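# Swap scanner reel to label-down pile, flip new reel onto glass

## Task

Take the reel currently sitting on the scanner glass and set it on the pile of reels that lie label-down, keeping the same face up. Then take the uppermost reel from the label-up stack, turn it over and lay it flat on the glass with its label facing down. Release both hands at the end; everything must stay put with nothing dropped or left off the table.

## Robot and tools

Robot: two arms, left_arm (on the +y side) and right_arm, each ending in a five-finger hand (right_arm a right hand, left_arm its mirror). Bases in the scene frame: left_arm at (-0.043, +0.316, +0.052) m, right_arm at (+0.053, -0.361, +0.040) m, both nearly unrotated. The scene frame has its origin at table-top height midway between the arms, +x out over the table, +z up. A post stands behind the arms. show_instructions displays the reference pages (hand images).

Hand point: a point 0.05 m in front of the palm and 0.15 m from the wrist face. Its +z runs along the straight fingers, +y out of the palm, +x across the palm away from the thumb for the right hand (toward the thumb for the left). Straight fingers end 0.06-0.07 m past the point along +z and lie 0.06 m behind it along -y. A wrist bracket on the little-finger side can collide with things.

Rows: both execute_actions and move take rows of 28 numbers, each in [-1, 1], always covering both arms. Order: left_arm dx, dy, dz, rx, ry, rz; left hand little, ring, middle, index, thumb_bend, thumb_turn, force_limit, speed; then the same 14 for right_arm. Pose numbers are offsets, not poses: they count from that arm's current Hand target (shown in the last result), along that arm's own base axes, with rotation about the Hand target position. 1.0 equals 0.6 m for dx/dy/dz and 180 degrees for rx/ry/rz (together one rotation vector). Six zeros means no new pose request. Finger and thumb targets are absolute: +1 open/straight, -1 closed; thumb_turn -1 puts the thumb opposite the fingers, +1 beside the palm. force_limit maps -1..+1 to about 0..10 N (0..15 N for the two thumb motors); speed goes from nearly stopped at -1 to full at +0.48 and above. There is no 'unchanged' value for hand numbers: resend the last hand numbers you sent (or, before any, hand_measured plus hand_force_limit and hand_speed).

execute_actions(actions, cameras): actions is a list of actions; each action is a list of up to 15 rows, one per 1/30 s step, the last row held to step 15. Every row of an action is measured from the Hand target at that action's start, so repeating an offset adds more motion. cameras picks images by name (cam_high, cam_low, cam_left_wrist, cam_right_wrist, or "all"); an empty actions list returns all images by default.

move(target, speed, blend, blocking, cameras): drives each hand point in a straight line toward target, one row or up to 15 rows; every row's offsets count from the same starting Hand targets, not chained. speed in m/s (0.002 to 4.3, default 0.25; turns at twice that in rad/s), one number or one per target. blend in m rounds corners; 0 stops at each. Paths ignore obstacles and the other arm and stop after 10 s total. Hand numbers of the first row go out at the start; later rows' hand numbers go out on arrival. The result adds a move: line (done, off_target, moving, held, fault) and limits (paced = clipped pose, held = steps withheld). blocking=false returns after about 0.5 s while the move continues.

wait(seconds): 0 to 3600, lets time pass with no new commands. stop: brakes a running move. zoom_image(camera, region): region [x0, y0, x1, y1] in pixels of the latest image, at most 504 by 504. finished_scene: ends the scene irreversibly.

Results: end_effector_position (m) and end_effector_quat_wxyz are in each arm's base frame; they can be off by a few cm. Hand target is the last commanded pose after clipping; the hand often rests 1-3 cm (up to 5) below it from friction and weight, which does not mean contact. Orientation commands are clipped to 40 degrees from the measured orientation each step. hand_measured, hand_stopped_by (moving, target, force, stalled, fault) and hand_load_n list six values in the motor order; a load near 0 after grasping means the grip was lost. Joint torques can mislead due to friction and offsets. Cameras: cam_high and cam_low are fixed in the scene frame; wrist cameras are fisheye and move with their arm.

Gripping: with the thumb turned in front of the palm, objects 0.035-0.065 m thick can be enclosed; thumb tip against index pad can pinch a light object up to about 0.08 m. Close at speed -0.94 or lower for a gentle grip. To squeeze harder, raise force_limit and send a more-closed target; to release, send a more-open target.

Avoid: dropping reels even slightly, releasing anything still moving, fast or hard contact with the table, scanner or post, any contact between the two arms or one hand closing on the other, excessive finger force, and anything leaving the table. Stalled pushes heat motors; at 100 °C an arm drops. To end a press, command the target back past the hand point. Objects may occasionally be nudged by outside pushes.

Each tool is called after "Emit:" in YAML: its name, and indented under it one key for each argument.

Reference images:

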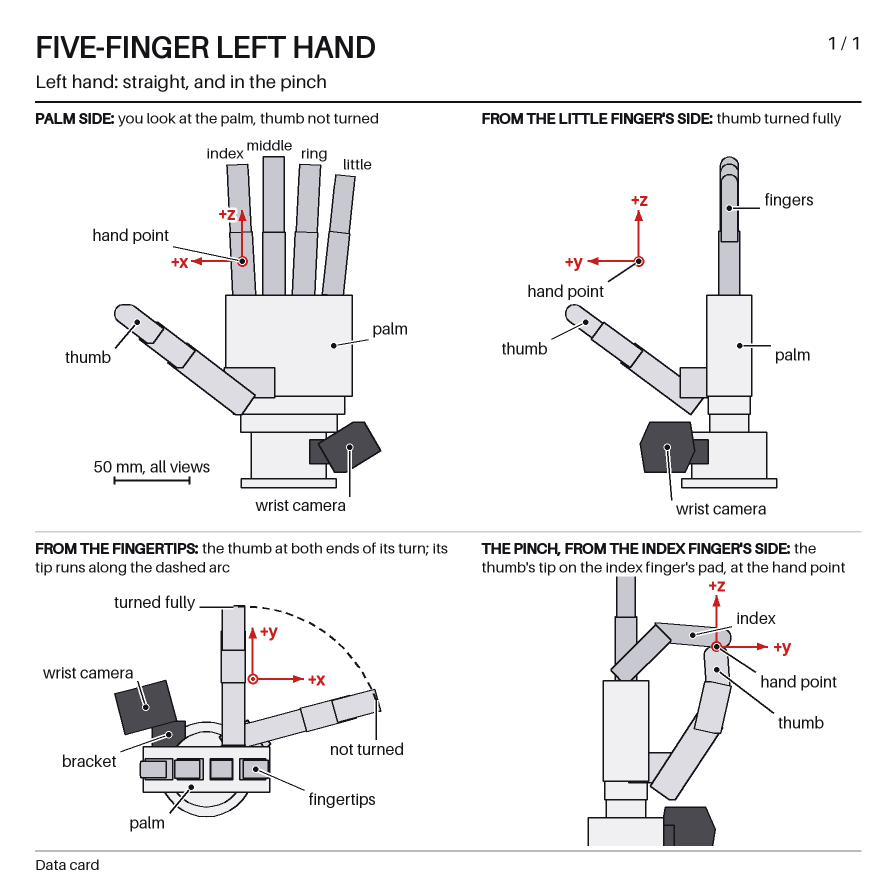

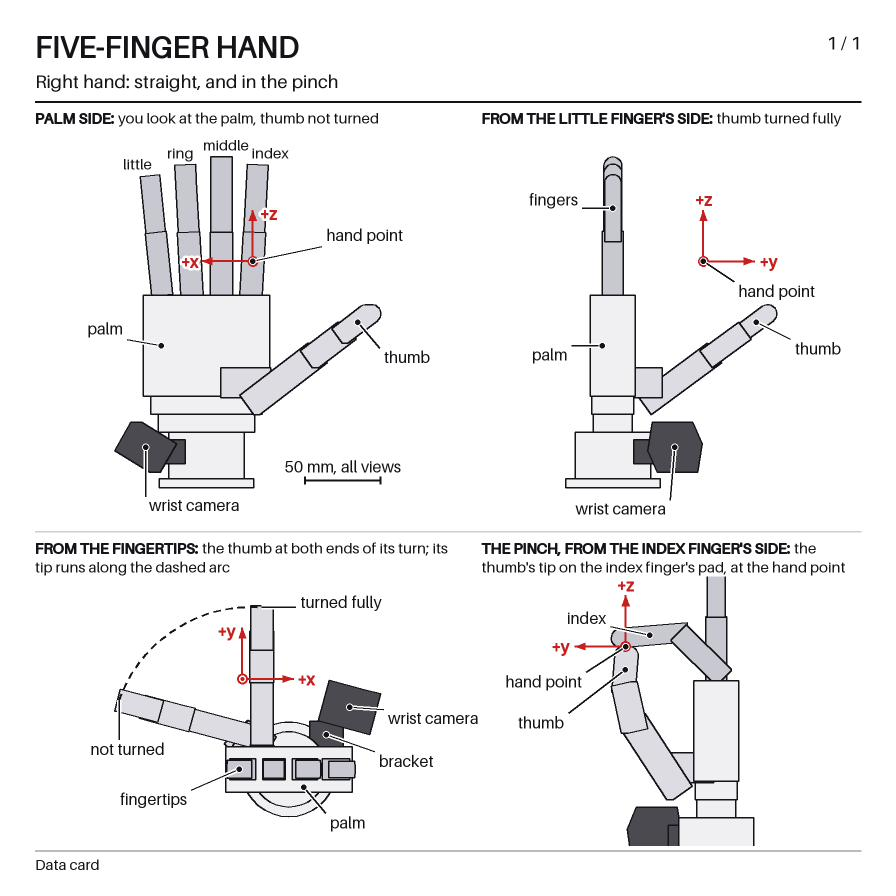

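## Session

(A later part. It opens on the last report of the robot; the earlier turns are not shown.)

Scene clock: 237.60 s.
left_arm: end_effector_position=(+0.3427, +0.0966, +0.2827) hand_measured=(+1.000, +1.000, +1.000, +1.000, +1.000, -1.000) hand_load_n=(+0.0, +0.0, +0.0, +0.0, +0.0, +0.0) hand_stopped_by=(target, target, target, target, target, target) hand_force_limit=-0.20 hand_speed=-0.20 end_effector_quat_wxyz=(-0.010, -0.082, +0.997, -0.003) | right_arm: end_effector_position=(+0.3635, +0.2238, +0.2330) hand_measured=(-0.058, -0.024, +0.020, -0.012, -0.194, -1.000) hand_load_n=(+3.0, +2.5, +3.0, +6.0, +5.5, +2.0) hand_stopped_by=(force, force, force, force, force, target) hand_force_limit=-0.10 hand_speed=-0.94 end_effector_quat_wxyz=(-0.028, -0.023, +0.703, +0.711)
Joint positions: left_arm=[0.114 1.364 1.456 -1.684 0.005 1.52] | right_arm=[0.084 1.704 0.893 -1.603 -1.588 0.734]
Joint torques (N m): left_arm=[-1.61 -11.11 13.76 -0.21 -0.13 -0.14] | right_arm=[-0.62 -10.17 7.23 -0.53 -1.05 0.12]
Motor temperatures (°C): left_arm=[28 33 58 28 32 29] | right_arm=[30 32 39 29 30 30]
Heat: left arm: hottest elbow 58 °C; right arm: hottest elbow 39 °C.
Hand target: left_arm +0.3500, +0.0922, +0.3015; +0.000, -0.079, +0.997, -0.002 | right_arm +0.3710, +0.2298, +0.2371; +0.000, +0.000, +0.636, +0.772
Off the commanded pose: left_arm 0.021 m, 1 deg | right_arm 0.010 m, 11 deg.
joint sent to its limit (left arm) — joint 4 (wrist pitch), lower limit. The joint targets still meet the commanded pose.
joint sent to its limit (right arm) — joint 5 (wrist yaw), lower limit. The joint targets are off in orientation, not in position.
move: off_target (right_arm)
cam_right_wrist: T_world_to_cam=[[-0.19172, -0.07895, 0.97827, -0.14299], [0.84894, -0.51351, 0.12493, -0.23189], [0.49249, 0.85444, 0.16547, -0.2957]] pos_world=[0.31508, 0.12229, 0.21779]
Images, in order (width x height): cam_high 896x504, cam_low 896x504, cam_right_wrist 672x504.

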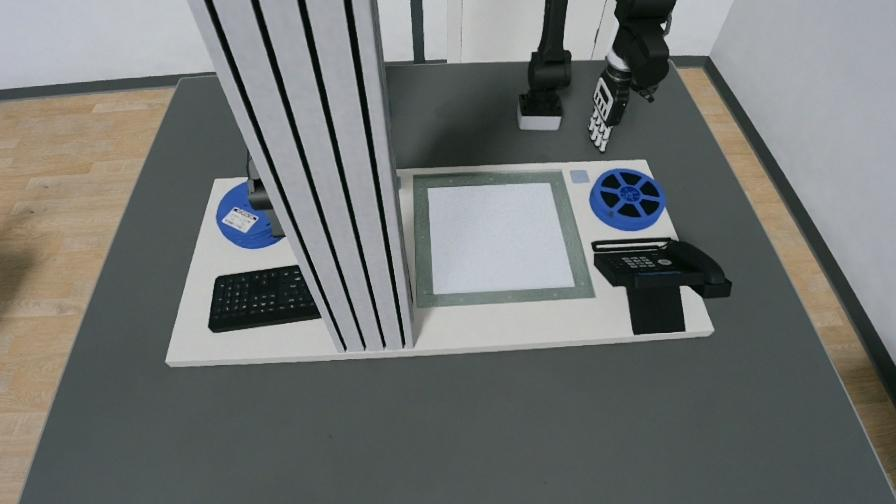

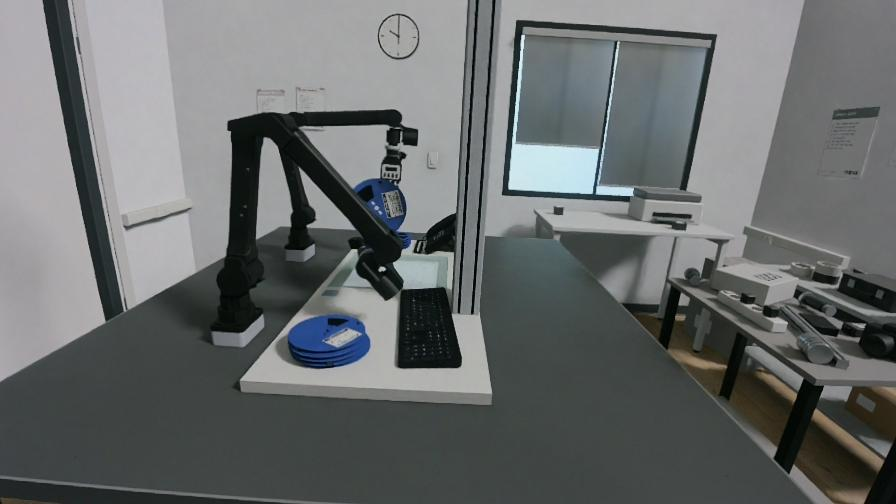

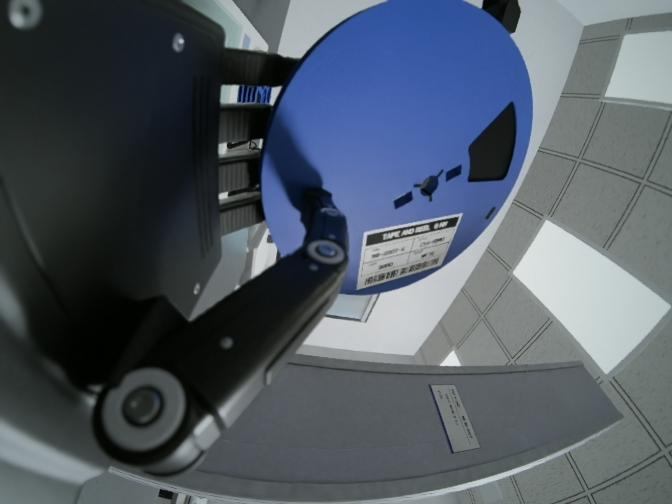

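Emit:
move:
  target:
    - [-0.01,-0.237,0.161,-0.247,-0.0347,-0.0047,0.16,0.16,0.16,0.16,1,-1,0,0,0,0,0,0,0,0,-0.15,-0.15,-0.15,-0.15,-0.4,-1,-0.1,-0.94]
    - [0.04,-0.443,0.161,-0.494,-0.0693,-0.0093,0.16,0.16,0.16,0.16,1,-1,0,0,0,0,0,0,0,0,-0.15,-0.15,-0.15,-0.15,-0.4,-1,-0.1,-0.94]
  speed: [0.12,0.12]
  blend: [0.03,0]
  cameras: ["all"]

Scene clock: 247.00 s.
left_arm: end_effector_position=(+0.3737, -0.1673, +0.3984) hand_measured=(+0.160, +0.160, +0.160, +0.160, +1.000, -1.000) hand_load_n=(+0.0, +0.0, +0.0, +0.0, +0.0, +0.0) hand_stopped_by=(target, target, target, target, target, target) hand_force_limit=0.00 hand_speed=0.00 end_effector_quat_wxyz=(+0.027, -0.026, +0.710, -0.703) | right_arm: end_effector_position=(+0.3649, +0.2239, +0.2317) hand_measured=(-0.058, -0.024, +0.020, -0.012, -0.194, -1.000) hand_load_n=(+3.5, +3.0, +3.0, +6.0, +5.0, +1.5) hand_stopped_by=(force, force, force, force, force, target) hand_force_limit=-0.10 hand_speed=-0.94 end_effector_quat_wxyz=(-0.029, -0.021, +0.703, +0.711)
Joint positions: left_arm=[0.073 1.312 1.359 -1.361 1.561 1.315] | right_arm=[0.084 1.704 0.893 -1.579 -1.588 0.761]
Joint torques (N m): left_arm=[-1.55 -9.58 10.39 0.85 0.87 -0.15] | right_arm=[-0.56 -10.7 7.02 -0.32 -1.08 0.09]
Motor temperatures (°C): left_arm=[28 33 57 28 32 29] | right_arm=[30 32 39 29 30 30]
Heat: left arm: hottest elbow 57 °C; right arm: hottest elbow 39 °C.
Hand target: left_arm +0.3740, -0.1736, +0.3980; +0.042, -0.043, +0.706, -0.706 | right_arm +0.3710, +0.2298, +0.2371; +0.000, +0.000, +0.636, +0.772
Off the commanded pose: left_arm 0.006 m, 3 deg | right_arm 0.010 m, 11 deg.
joint sent to its limit (right arm) — joint 5 (wrist yaw), lower limit. The joint targets are off in orientation, not in position.
joint at its limit (left arm) — joint 5 (wrist yaw), upper limit.
move: off_target (left_arm)
cam_left_wrist: T_world_to_cam=[[-0.28176, -0.0551, 0.9579, -0.2806], [-0.90916, 0.3344, -0.24819, 0.51379], [-0.30665, -0.94082, -0.14432, 0.12849]] pos_world=[0.42746, -0.06639, 0.41485]
cam_right_wrist: T_world_to_cam=[[-0.18868, -0.0793, 0.97883, -0.1426], [0.84934, -0.51353, 0.12212, -0.23231], [0.49297, 0.8544, 0.16425, -0.29611]] pos_world=[0.31638, 0.12239, 0.21659]

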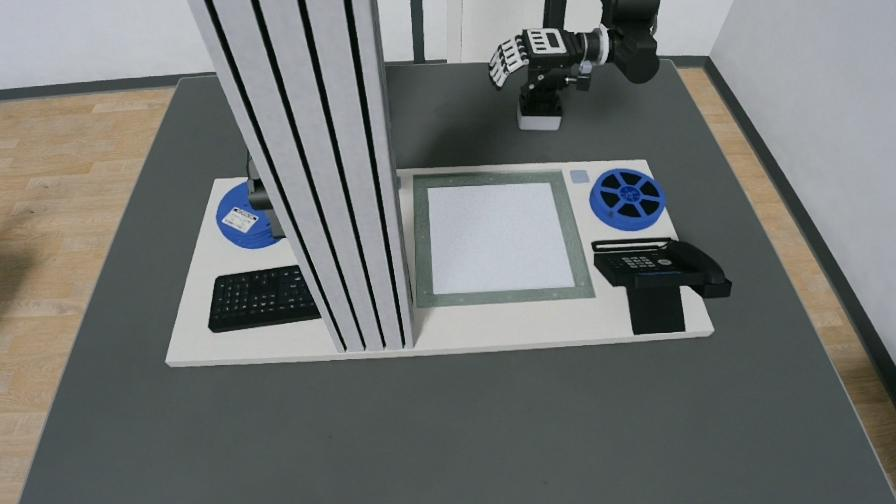

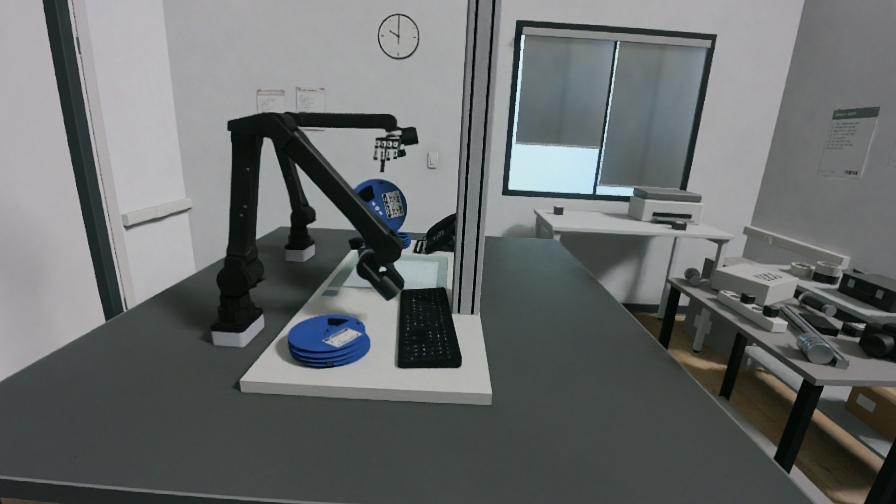

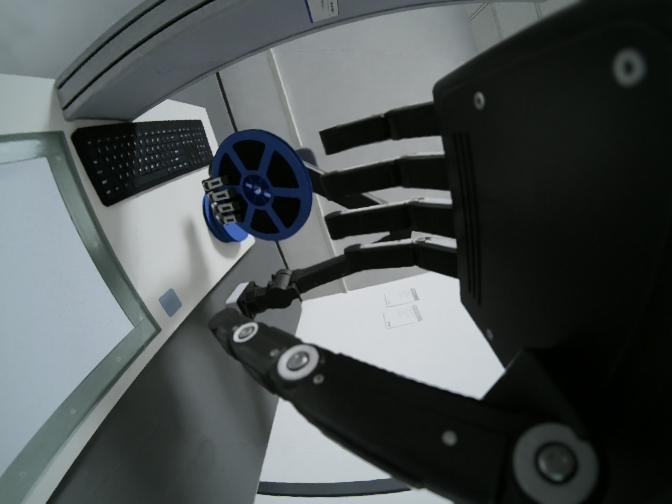

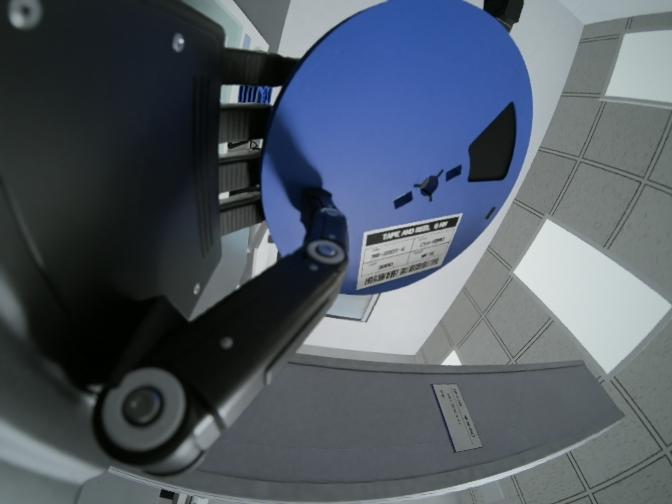

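Emit:
zoom_image:
  camera: "cam_left_wrist"
  region: [180, 100, 350, 260]

Emit:
zoom_image:
  camera: "cam_low"
  region: [320, 110, 460, 310]

Scaled by 2.965 from the camera's image (finer frame: 960x720).

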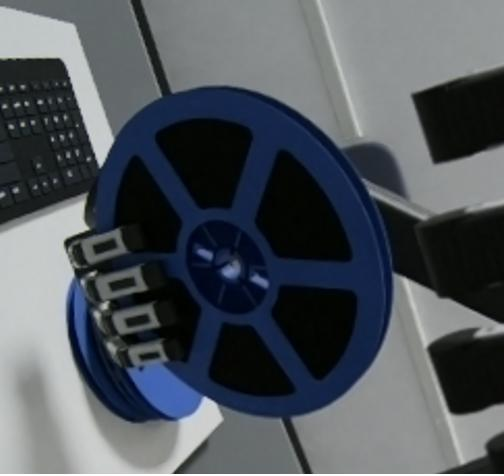

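Scaled by 2.520 from the camera's image (finer frame: 1280x720).

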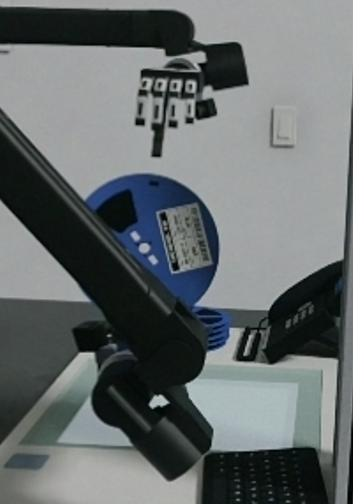

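Emit:
move:
  target: [0.045,-0.354,0.0,0,0,0,0.16,0.16,0.16,0.16,1,-1,0,0,0,0,0,0,0,0,-0.15,-0.15,-0.15,-0.15,-0.4,-1,-0.1,-0.94]
  speed: 0.1
  cameras: ["all"]

Emit:
zoom_image:
  camera: "cam_low"
  region: [320, 110, 460, 310]

Scene clock: 252.63 s.
left_arm: end_effector_position=(+0.4058, -0.3821, +0.3900) hand_measured=(+0.160, +0.160, +0.160, +0.160, +1.000, -1.000) hand_load_n=(-0.5, +0.0, +0.0, +0.0, +0.0, +0.0) hand_stopped_by=(target, target, target, target, target, target) hand_force_limit=0.00 hand_speed=0.00 end_effector_quat_wxyz=(+0.040, -0.050, +0.710, -0.701) | right_arm: end_effector_position=(+0.3649, +0.2239, +0.2317) hand_measured=(-0.058, -0.024, +0.020, -0.012, -0.194, -1.000) hand_load_n=(+3.5, +3.0, +3.0, +6.0, +5.0, +1.5) hand_stopped_by=(force, force, force, force, force, target) hand_force_limit=-0.10 hand_speed=-0.94 end_effector_quat_wxyz=(-0.029, -0.021, +0.703, +0.711)
Joint positions: left_arm=[-0.423 1.34 1.182 0.132 1.02 0.009] | right_arm=[0.084 1.704 0.893 -1.579 -1.588 0.762]
Joint torques (N m): left_arm=[-1.2 -12.04 11.3 1.91 -0.07 -0.13] | right_arm=[-0.38 -10.64 7.04 -0.28 -1.07 0.1]
Motor temperatures (°C): left_arm=[28 33 57 28 32 29] | right_arm=[30 32 38 29 31 30]
Heat: left arm: hottest elbow 57 °C; right arm: hottest elbow 38 °C.
Hand target: left_arm +0.4009, -0.3861, +0.3979; +0.042, -0.043, +0.706, -0.706 | right_arm +0.3710, +0.2298, +0.2371; +0.000, +0.000, +0.636, +0.772
Off the commanded pose: left_arm 0.010 m, 1 deg | right_arm 0.010 m, 11 deg.
joint sent to its limit (right arm) — joint 5 (wrist yaw), lower limit. The joint targets are off in orientation, not in position.
move: done
cam_left_wrist: T_world_to_cam=[[-0.26347, -0.07177, 0.962, -0.29075], [-0.92909, 0.2872, -0.23303, 0.59688], [-0.25956, -0.95518, -0.14235, -0.0904]] pos_world=[0.45449, -0.27864, 0.40593]
cam_right_wrist: T_world_to_cam=[[-0.18796, -0.07926, 0.97897, -0.14286], [0.84943, -0.51351, 0.12152, -0.23221], [0.49308, 0.85441, 0.16385, -0.29606]] pos_world=[0.31638, 0.12239, 0.21659]

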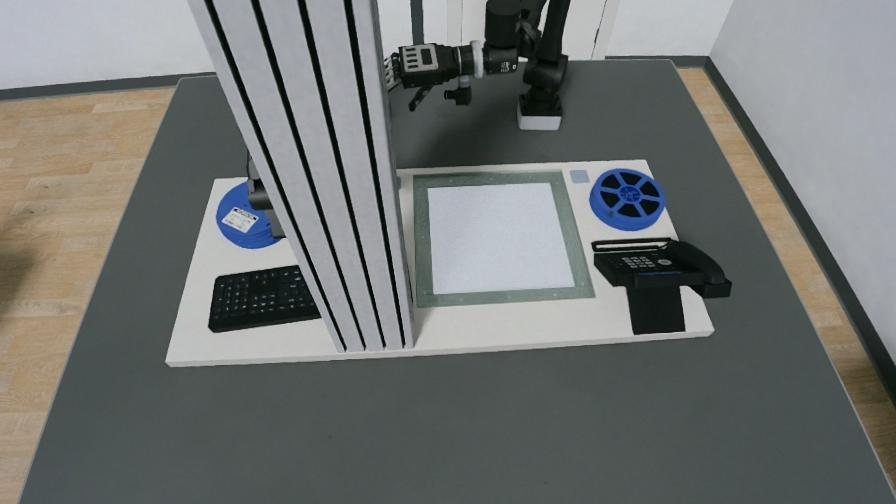

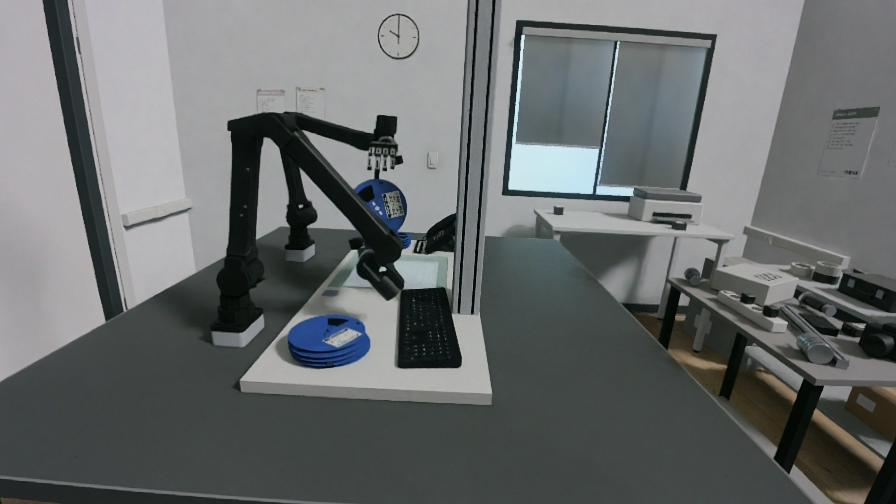

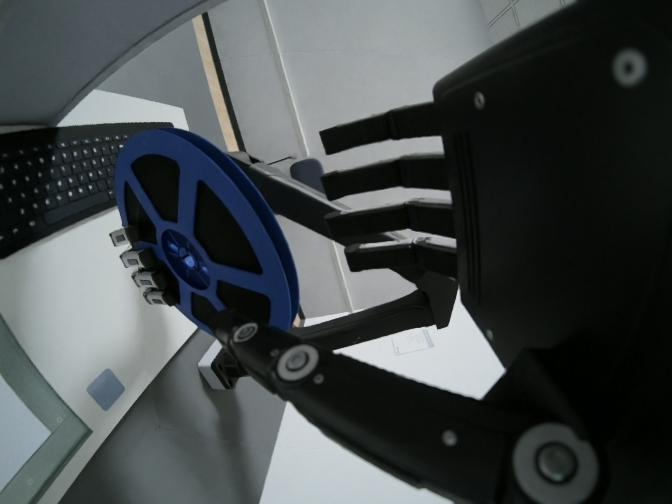

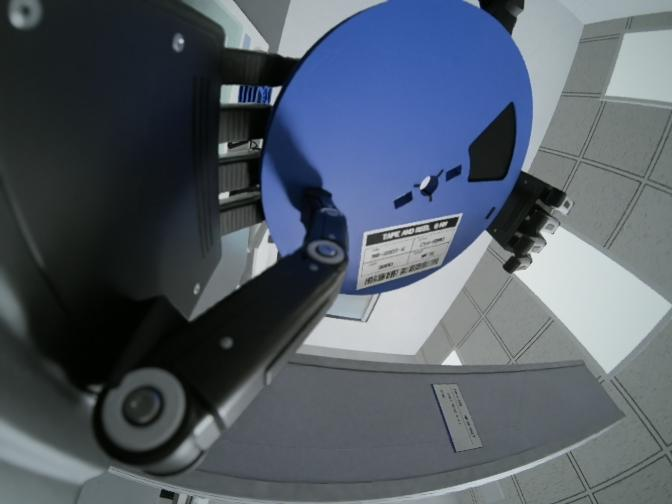

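Scaled by 2.520 from the camera's image (finer frame: 1280x720).

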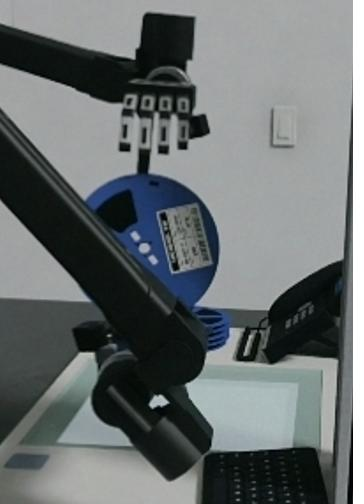

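Emit:
zoom_image:
  camera: "cam_left_wrist"
  region: [90, 110, 330, 380]

Scaled by 1.867 from the camera's image (finer frame: 960x720).

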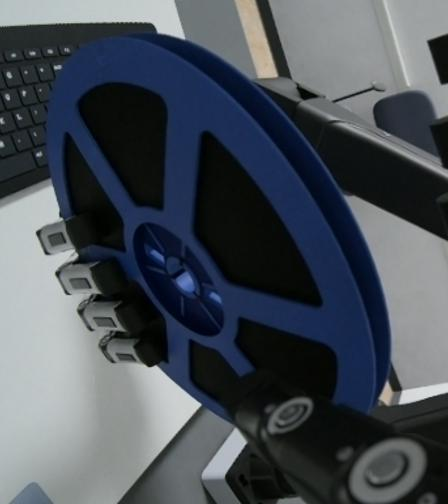

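Emit:
move:
  target: [0.0024,-0.0198,-0.0548,0,0,0,0.16,0.16,0.16,0.16,1,-1,0,0,0,0,0,0,0,0,-0.15,-0.15,-0.15,-0.15,-0.4,-1,-0.1,-0.94]
  speed: 0.05
  cameras: ["cam_left_wrist","cam_low"]

Emit:
zoom_image:
  camera: "cam_left_wrist"
  region: [100, 100, 360, 360]

Scene clock: 256.10 s.
left_arm: end_effector_position=(+0.4049, -0.3900, +0.3654) hand_measured=(+0.160, +0.160, +0.160, +0.160, +1.000, -1.000) hand_load_n=(+0.0, +0.0, +0.0, +0.0, +0.0, +0.0) hand_stopped_by=(target, target, target, target, target, target) hand_force_limit=0.00 hand_speed=0.00 end_effector_quat_wxyz=(+0.047, -0.047, +0.707, -0.704) | right_arm: end_effector_position=(+0.3649, +0.2239, +0.2317) hand_measured=(-0.058, -0.024, +0.020, -0.012, -0.194, -1.000) hand_load_n=(+3.5, +3.0, +3.5, +6.0, +5.5, +2.0) hand_stopped_by=(force, force, force, force, force, target) hand_force_limit=-0.10 hand_speed=-0.94 end_effector_quat_wxyz=(-0.029, -0.021, +0.703, +0.711)
Joint positions: left_arm=[-0.441 1.355 1.124 0.221 0.997 0.008] | right_arm=[0.084 1.704 0.893 -1.579 -1.588 0.762]
Joint torques (N m): left_arm=[-1.55 -10.75 11.33 2 -0.08 -0.13] | right_arm=[-0.62 -10.75 7.08 -0.36 -1.07 0.1]
Motor temperatures (°C): left_arm=[28 34 56 28 32 29] | right_arm=[30 32 38 29 31 30]
Heat: left arm: hottest elbow 56 °C; right arm: hottest elbow 38 °C.
Hand target: left_arm +0.4025, -0.3979, +0.3650; +0.043, -0.043, +0.706, -0.706 | right_arm +0.3710, +0.2298, +0.2371; +0.000, +0.000, +0.636, +0.772
Off the commanded pose: left_arm 0.008 m, 1 deg | right_arm 0.010 m, 11 deg.
joint sent to its limit (right arm) — joint 5 (wrist yaw), lower limit. The joint targets are off in orientation, not in position.
move: done
cam_left_wrist: T_world_to_cam=[[-0.27681, -0.06691, 0.95859, -0.25936], [-0.92719, 0.28059, -0.24816, 0.59474], [-0.25237, -0.95749, -0.13971, -0.10642]] pos_world=[0.45279, -0.28613, 0.38135]
Images, in order (width x height): cam_low 896x504, cam_left_wrist 672x504.

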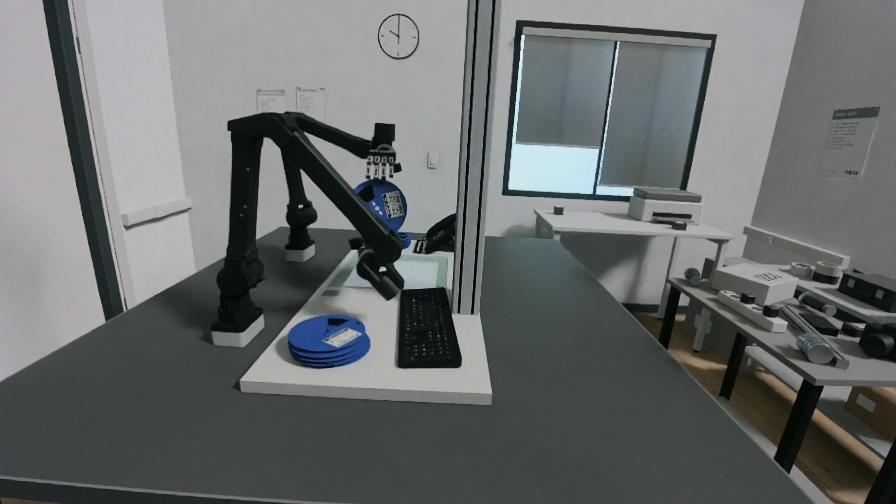

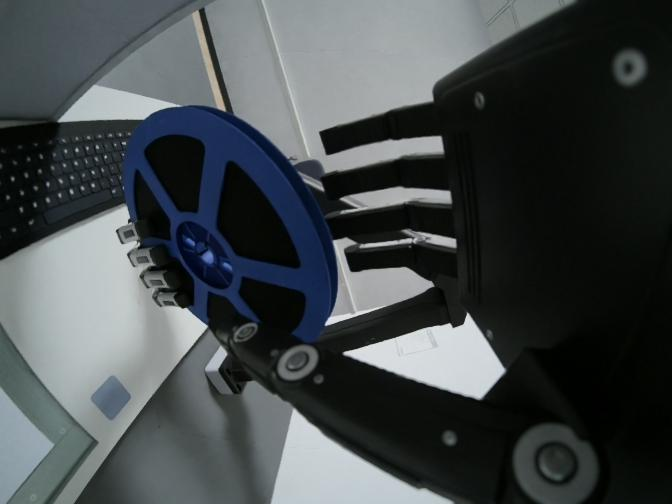

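Scaled by 1.938 from the camera's image (finer frame: 960x720).

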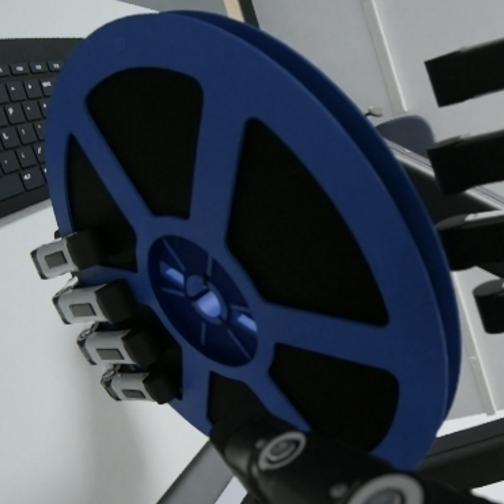

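Emit:
move:
  target: [0.0017,-0.022,-0.0392,0,0,0,0.16,0.16,0.16,0.16,1,-1,0,0,0,0,0,0,0,0,-0.15,-0.15,-0.15,-0.15,-0.4,-1,-0.1,-0.94]
  speed: 0.05
  cameras: ["cam_left_wrist","cam_right_wrist"]

Emit:
zoom_image:
  camera: "cam_left_wrist"
  region: [100, 100, 460, 360]

Scene clock: 258.03 s.
left_arm: end_effector_position=(+0.4061, -0.4034, +0.3412) hand_measured=(+0.160, +0.160, +0.160, +0.160, +1.000, -1.000) hand_load_n=(+0.0, +0.0, +0.0, +0.0, +0.0, +0.0) hand_stopped_by=(target, target, target, target, target, target) hand_force_limit=0.00 hand_speed=0.00 end_effector_quat_wxyz=(+0.046, -0.047, +0.708, -0.703) | right_arm: end_effector_position=(+0.3649, +0.2239, +0.2317) hand_measured=(-0.058, -0.024, +0.020, -0.012, -0.194, -1.000) hand_load_n=(+3.5, +3.0, +3.0, +6.0, +5.5, +1.5) hand_stopped_by=(force, force, force, force, force, target) hand_force_limit=-0.10 hand_speed=-0.94 end_effector_quat_wxyz=(-0.029, -0.021, +0.703, +0.711)
Joint positions: left_arm=[-0.466 1.391 1.095 0.285 0.973 0.008] | right_arm=[0.084 1.704 0.893 -1.579 -1.588 0.762]
Joint torques (N m): left_arm=[-1.55 -11.28 11.21 2.02 -0.08 -0.13] | right_arm=[-0.5 -10.75 6.99 -0.25 -1.07 0.1]
Motor temperatures (°C): left_arm=[28 34 56 28 32 29] | right_arm=[30 32 38 29 31 30]
Heat: left arm: hottest elbow 56 °C; right arm: hottest elbow 38 °C.
Hand target: left_arm +0.4034, -0.4112, +0.3416; +0.042, -0.043, +0.706, -0.706 | right_arm +0.3710, +0.2298, +0.2371; +0.000, +0.000, +0.636, +0.772
Off the commanded pose: left_arm 0.008 m, 1 deg | right_arm 0.010 m, 11 deg.
joint sent to its limit (right arm) — joint 5 (wrist yaw), lower limit. The joint targets are off in orientation, not in position.
move: done
cam_left_wrist: T_world_to_cam=[[-0.27569, -0.06763, 0.95886, -0.23753], [-0.92727, 0.28156, -0.24675, 0.59355], [-0.25329, -0.95716, -0.14033, -0.12166]] pos_world=[0.45409, -0.29963, 0.35714]
cam_right_wrist: T_world_to_cam=[[-0.18796, -0.07926, 0.97897, -0.14286], [0.84943, -0.51351, 0.12152, -0.23221], [0.49308, 0.85441, 0.16385, -0.29606]] pos_world=[0.31638, 0.12239, 0.21659]

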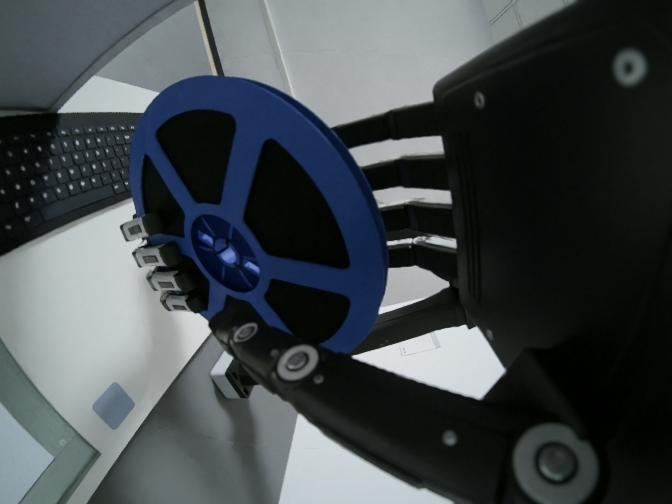

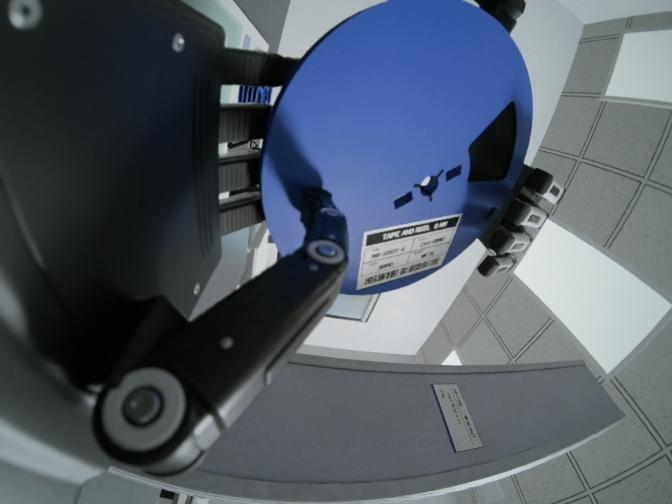

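Scaled by 1.400 from the camera's image (finer frame: 960x720).

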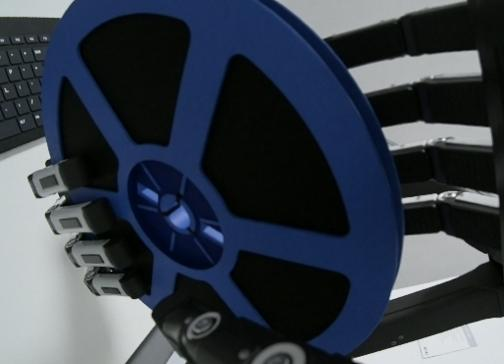

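Emit:
move:
  target: [0.0,-0.002,-0.0205,0,0,0,0.16,0.16,0.16,0.16,1,-1,0,0,0,0,0,0,0,0,-0.15,-0.15,-0.15,-0.15,-0.4,-1,-0.1,-0.94]
  speed: 0.05
  cameras: ["cam_left_wrist","cam_right_wrist"]

Emit:
zoom_image:
  camera: "cam_left_wrist"
  region: [100, 100, 460, 360]

Emit:
zoom_image:
  camera: "cam_right_wrist"
  region: [400, 100, 600, 300]

Scene clock: 259.23 s.
left_arm: end_effector_position=(+0.4066, -0.4039, +0.3304) hand_measured=(+0.160, +0.160, +0.160, +0.160, +1.000, -1.000) hand_load_n=(+0.0, +0.0, +0.0, +0.0, +0.0, +0.0) hand_stopped_by=(target, target, target, target, target, target) hand_force_limit=0.00 hand_speed=0.00 end_effector_quat_wxyz=(+0.047, -0.047, +0.707, -0.704) | right_arm: end_effector_position=(+0.3649, +0.2239, +0.2317) hand_measured=(-0.058, -0.024, +0.020, -0.012, -0.194, -1.000) hand_load_n=(+3.5, +2.5, +3.0, +6.0, +5.0, +2.0) hand_stopped_by=(force, force, force, force, force, target) hand_force_limit=-0.10 hand_speed=-0.94 end_effector_quat_wxyz=(-0.029, -0.021, +0.703, +0.711)
Joint positions: left_arm=[-0.467 1.401 1.074 0.319 0.97 0.008] | right_arm=[0.084 1.704 0.893 -1.579 -1.588 0.762]
Joint torques (N m): left_arm=[-1.67 -11.22 10.99 1.91 -0.08 -0.13] | right_arm=[-0.44 -10.81 7.02 -0.24 -1.06 0.1]
Motor temperatures (°C): left_arm=[28 34 56 28 32 29] | right_arm=[30 32 38 29 31 30]
Heat: left arm: hottest elbow 56 °C; right arm: hottest elbow 38 °C.
Hand target: left_arm +0.4034, -0.4123, +0.3293; +0.043, -0.043, +0.706, -0.706 | right_arm +0.3710, +0.2298, +0.2371; +0.000, +0.000, +0.636, +0.772
Off the commanded pose: left_arm 0.009 m, 1 deg | right_arm 0.010 m, 11 deg.
joint sent to its limit (right arm) — joint 5 (wrist yaw), lower limit. The joint targets are off in orientation, not in position.
move: done
cam_left_wrist: T_world_to_cam=[[-0.27791, -0.06691, 0.95827, -0.22569], [-0.9271, 0.27984, -0.24933, 0.59158], [-0.25148, -0.95771, -0.1398, -0.12465]] pos_world=[0.45439, -0.30003, 0.34635]
cam_right_wrist: T_world_to_cam=[[-0.18796, -0.07926, 0.97897, -0.14286], [0.84943, -0.51351, 0.12152, -0.23221], [0.49308, 0.85441, 0.16385, -0.29606]] pos_world=[0.31638, 0.12239, 0.21659]

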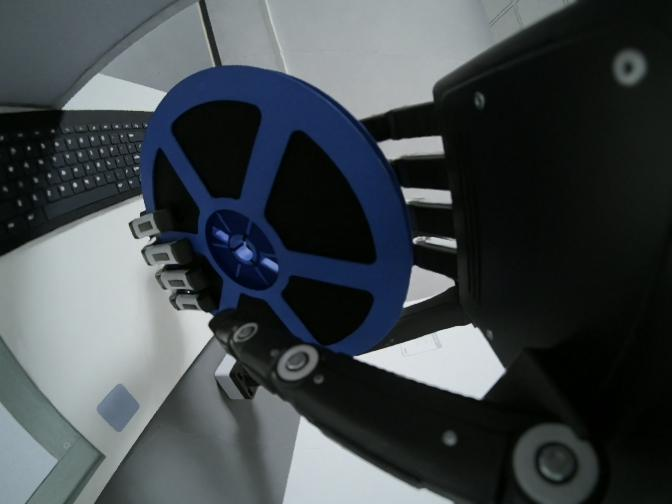

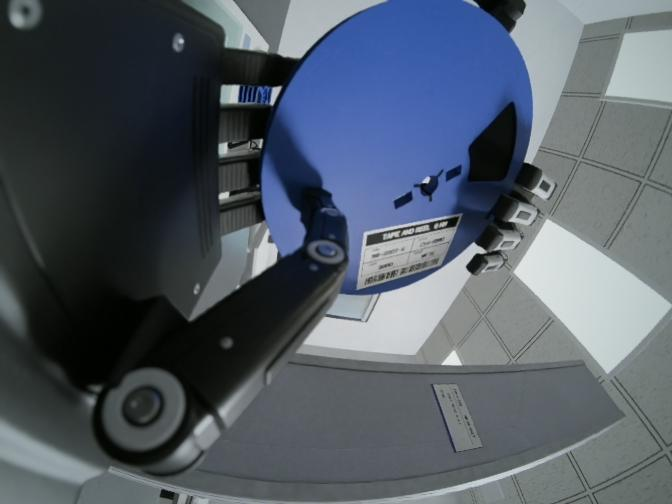

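Scaled by 1.400 from the camera's image (finer frame: 960x720).

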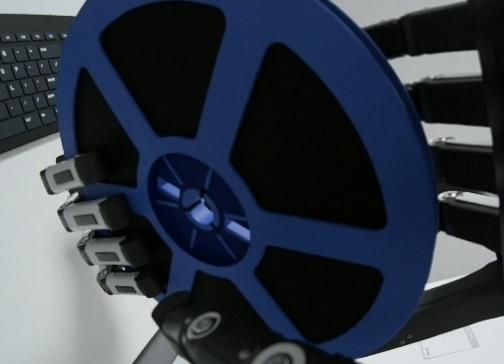

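Scaled by 2.520 from the camera's image (finer frame: 960x720).

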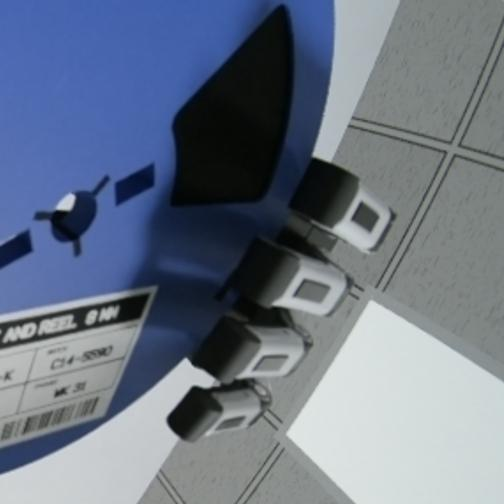

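Emit:
move:
  target: [-0.001,0.034,-0.002,0,0,0,0.16,0.16,0.16,0.16,1,-1,0,0,0,0,0,0,0,0,-0.15,-0.15,-0.15,-0.15,-0.4,-1,-0.1,-0.94]
  speed: 0.03
  cameras: ["cam_left_wrist","cam_right_wrist"]

Scene clock: 261.33 s.
left_arm: end_effector_position=(+0.3983, -0.3999, +0.3188) hand_measured=(+0.160, +0.160, +0.160, +0.160, +1.000, -1.000) hand_load_n=(+0.0, +0.0, +0.5, -0.5, +0.0, +0.0) hand_stopped_by=(target, target, target, target, target, target) hand_force_limit=0.00 hand_speed=0.00 end_effector_quat_wxyz=(+0.032, -0.043, +0.711, -0.701) | right_arm: end_effector_position=(+0.3650, +0.2239, +0.2317) hand_measured=(-0.058, -0.024, +0.020, -0.012, -0.194, -1.000) hand_load_n=(+3.5, +3.0, +3.5, +6.0, +5.5, +2.0) hand_stopped_by=(force, force, force, force, force, target) hand_force_limit=-0.10 hand_speed=-0.94 end_effector_quat_wxyz=(-0.029, -0.021, +0.703, +0.711)
Joint positions: left_arm=[-0.462 1.401 1.049 0.324 1.002 0.008] | right_arm=[0.084 1.704 0.893 -1.579 -1.588 0.763]
Joint torques (N m): left_arm=[0.97 -12.81 10.63 1.91 0.17 -0.13] | right_arm=[-0.56 -10.58 6.99 -0.32 -1.07 0.1]
Motor temperatures (°C): left_arm=[28 34 55 28 32 29] | right_arm=[30 32 38 29 31 30]
Heat: left arm: hottest elbow 55 °C; right arm: hottest elbow 38 °C.
Hand target: left_arm +0.4028, -0.3920, +0.3282; +0.043, -0.043, +0.705, -0.706 | right_arm +0.3710, +0.2298, +0.2371; +0.000, +0.000, +0.636, +0.772
Off the commanded pose: left_arm 0.013 m, 1 deg | right_arm 0.010 m, 11 deg.
joint sent to its limit (right arm) — joint 5 (wrist yaw), lower limit. The joint targets are off in orientation, not in position.
move: off_target (left_arm)
cam_left_wrist: T_world_to_cam=[[-0.26312, -0.0672, 0.96242, -0.22385], [-0.9232, 0.30718, -0.23095, 0.58334], [-0.28012, -0.94927, -0.14287, -0.10874]] pos_world=[0.44918, -0.29746, 0.33462]
cam_right_wrist: T_world_to_cam=[[-0.1872, -0.07913, 0.97913, -0.14324], [0.84953, -0.51349, 0.12092, -0.23221], [0.4932, 0.85444, 0.16335, -0.29606]] pos_world=[0.31648, 0.12239, 0.21669]

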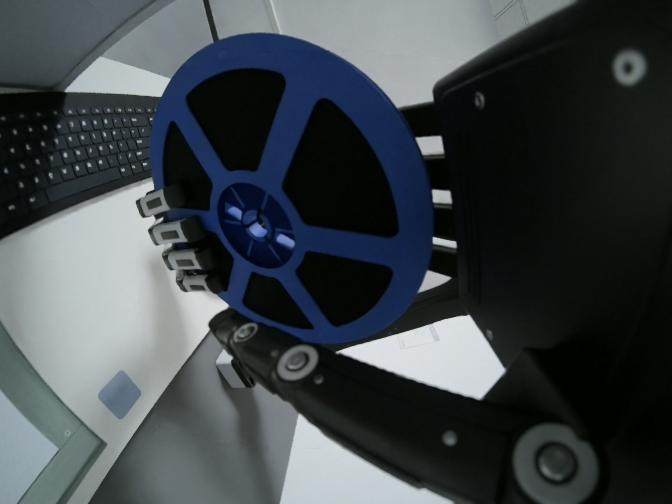

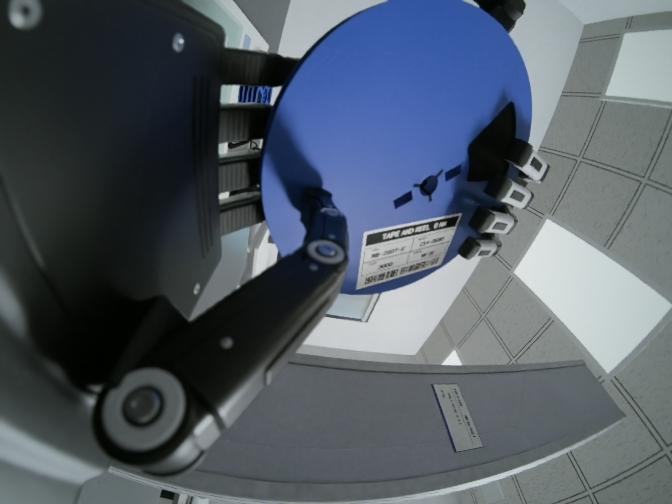

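Emit:
move:
  target:
    - [0,0,0.005,0,0,0,0.16,0.16,0.16,0.16,0.1,-1,-0.6,-0.5,0,0,0,0,0,0,-0.15,-0.15,-0.15,-0.15,-0.4,-1,-0.1,-0.94]
    - [0,0,0.005,0,0,0,0.16,0.16,0.16,0.16,-0.4,-1,-0.5,-0.7,0,0,0,0,0,0,-0.15,-0.15,-0.15,-0.15,-0.4,-1,-0.1,-0.94]
  speed: 0.03
  cameras: ["cam_left_wrist","cam_right_wrist"]

Scene clock: 264.03 s.
left_arm: end_effector_position=(+0.3991, -0.3990, +0.3188) hand_measured=(+0.160, +0.160, +0.160, +0.160, -0.038, -1.000) hand_load_n=(+0.0, +0.0, +0.5, +0.0, +2.5, +0.5) hand_stopped_by=(target, target, target, target, force, target) hand_force_limit=-0.50 hand_speed=-0.70 end_effector_quat_wxyz=(+0.032, -0.044, +0.711, -0.701) | right_arm: end_effector_position=(+0.3651, +0.2239, +0.2316) hand_measured=(-0.058, -0.024, +0.020, -0.012, -0.194, -1.000) hand_load_n=(+3.0, +3.0, +3.5, +6.5, +5.5, +2.0) hand_stopped_by=(force, force, force, force, force, target) hand_force_limit=-0.10 hand_speed=-0.94 end_effector_quat_wxyz=(-0.030, -0.020, +0.703, +0.711)
Joint positions: left_arm=[-0.46 1.401 1.049 0.324 1.003 0.008] | right_arm=[0.084 1.704 0.893 -1.579 -1.588 0.764]
Joint torques (N m): left_arm=[0.44 -13.04 11.15 1.58 0.14 -0.13] | right_arm=[-0.5 -10.87 7.06 -0.21 -1.08 0.13]
Motor temperatures (°C): left_arm=[28 34 55 28 32 29] | right_arm=[30 32 38 29 31 30]
Heat: left arm: hottest elbow 55 °C; right arm: hottest elbow 38 °C.
Hand target: left_arm +0.4029, -0.3918, +0.3312; +0.043, -0.043, +0.705, -0.706 | right_arm +0.3710, +0.2298, +0.2371; +0.000, +0.000, +0.636, +0.772
Off the commanded pose: left_arm 0.015 m, 1 deg | right_arm 0.010 m, 11 deg.
joint sent to its limit (right arm) — joint 5 (wrist yaw), lower limit. The joint targets are off in orientation, not in position.
move: off_target (left_arm); target 2's new numbers were sent with left_arm's hand 0.015 m and 2 deg from that target
cam_left_wrist: T_world_to_cam=[[-0.26298, -0.0675, 0.96244, -0.22378], [-0.92367, 0.30577, -0.23094, 0.58337], [-0.2787, -0.94971, -0.14276, -0.10842]] pos_world=[0.44978, -0.29646, 0.33462]
cam_right_wrist: T_world_to_cam=[[-0.18568, -0.07909, 0.97942, -0.14378], [0.84974, -0.51345, 0.11963, -0.232], [0.49342, 0.85447, 0.16255, -0.29596]] pos_world=[0.31648, 0.12239, 0.21669]

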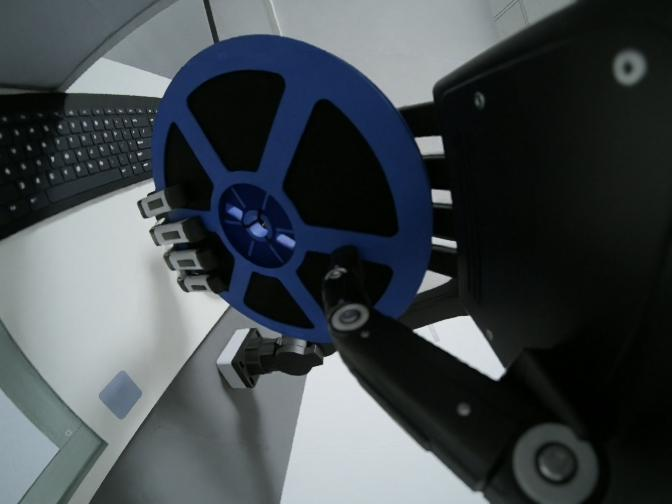

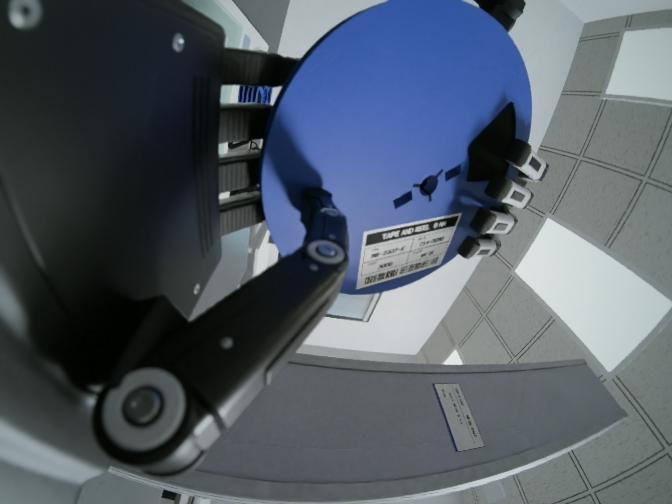

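Emit:
move:
  target:
    - [0,0,0,0,0,0,0.16,0.16,0.16,0.16,0.4,-1,-0.5,-0.5,0,0,0,0,0,0,-0.15,-0.15,-0.15,-0.15,-0.4,-1,-0.1,-0.94]
    - [0,0.0145,0.01,0,0,0,0.16,0.16,0.16,0.16,0.4,-1,-0.5,-0.5,0,0,0,0,0,0,-0.15,-0.15,-0.15,-0.15,-0.4,-1,-0.1,-0.94]
  speed: 0.03
  cameras: ["cam_left_wrist","cam_right_wrist"]

Scene clock: 266.43 s.
left_arm: end_effector_position=(+0.4008, -0.3902, +0.3258) hand_measured=(+0.160, +0.160, +0.160, +0.160, +0.400, -1.000) hand_load_n=(+0.0, +0.0, +0.0, +0.0, +0.0, +0.0) hand_stopped_by=(target, target, target, target, target, target) hand_force_limit=-0.50 hand_speed=-0.50 end_effector_quat_wxyz=(+0.037, -0.041, +0.709, -0.704) | right_arm: end_effector_position=(+0.3653, +0.2239, +0.2313) hand_measured=(-0.058, -0.024, +0.020, -0.012, -0.194, -1.000) hand_load_n=(+3.5, +3.0, +3.0, +6.0, +5.0, +1.5) hand_stopped_by=(force, force, force, force, force, target) hand_force_limit=-0.10 hand_speed=-0.94 end_effector_quat_wxyz=(-0.029, -0.021, +0.702, +0.711)
Joint positions: left_arm=[-0.441 1.387 1.049 0.324 1.02 0.008] | right_arm=[0.084 1.704 0.893 -1.572 -1.588 0.769]
Joint torques (N m): left_arm=[0.73 -12.86 11.36 0.99 0.18 -0.13] | right_arm=[-0.62 -10.93 6.99 -0.35 -1.08 0.1]
Heat: left arm: hottest elbow 54 °C; right arm: hottest elbow 38 °C.
Hand target: left_arm +0.4029, -0.3832, +0.3371; +0.043, -0.043, +0.705, -0.706 | right_arm +0.3710, +0.2298, +0.2371; +0.000, +0.000, +0.636, +0.772
Off the commanded pose: left_arm 0.014 m, 1 deg | right_arm 0.010 m, 11 deg.
joint sent to its limit (right arm) — joint 5 (wrist yaw), lower limit. The joint targets are off in orientation, not in position.
move: off_target (left_arm)
cam_left_wrist: T_world_to_cam=[[-0.27418, -0.06208, 0.95967, -0.22203], [-0.92157, 0.30216, -0.24375, 0.58583], [-0.27484, -0.95124, -0.14006, -0.10161]] pos_world=[0.45108, -0.28746, 0.34164]
cam_right_wrist: T_world_to_cam=[[-0.18752, -0.07932, 0.97905, -0.14265], [0.84957, -0.51339, 0.12113, -0.23249], [0.49303, 0.85448, 0.16366, -0.29616]] pos_world=[0.31678, 0.12239, 0.21629]

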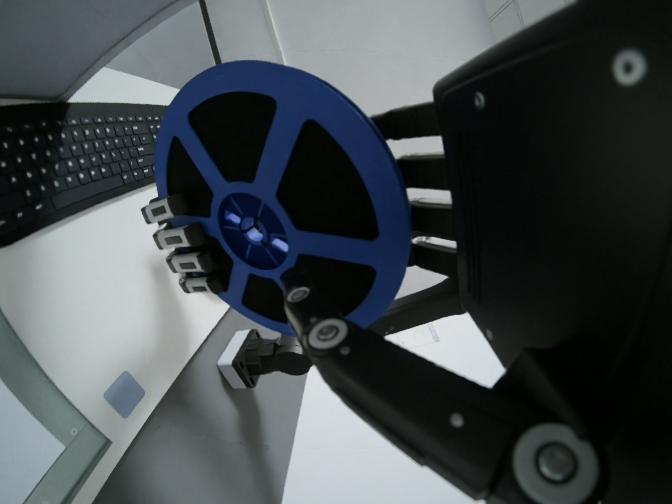

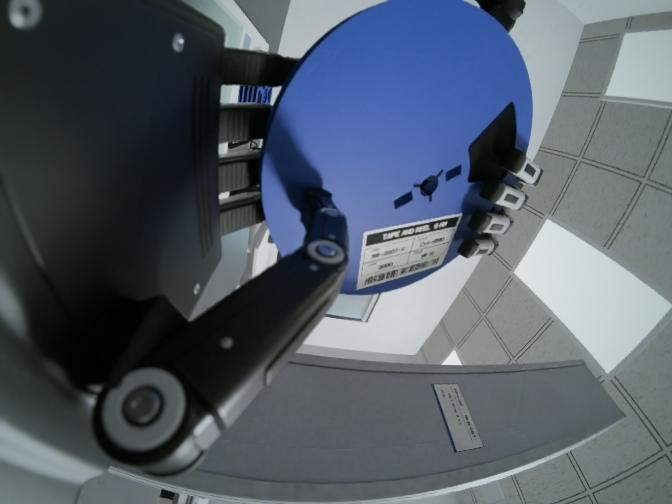

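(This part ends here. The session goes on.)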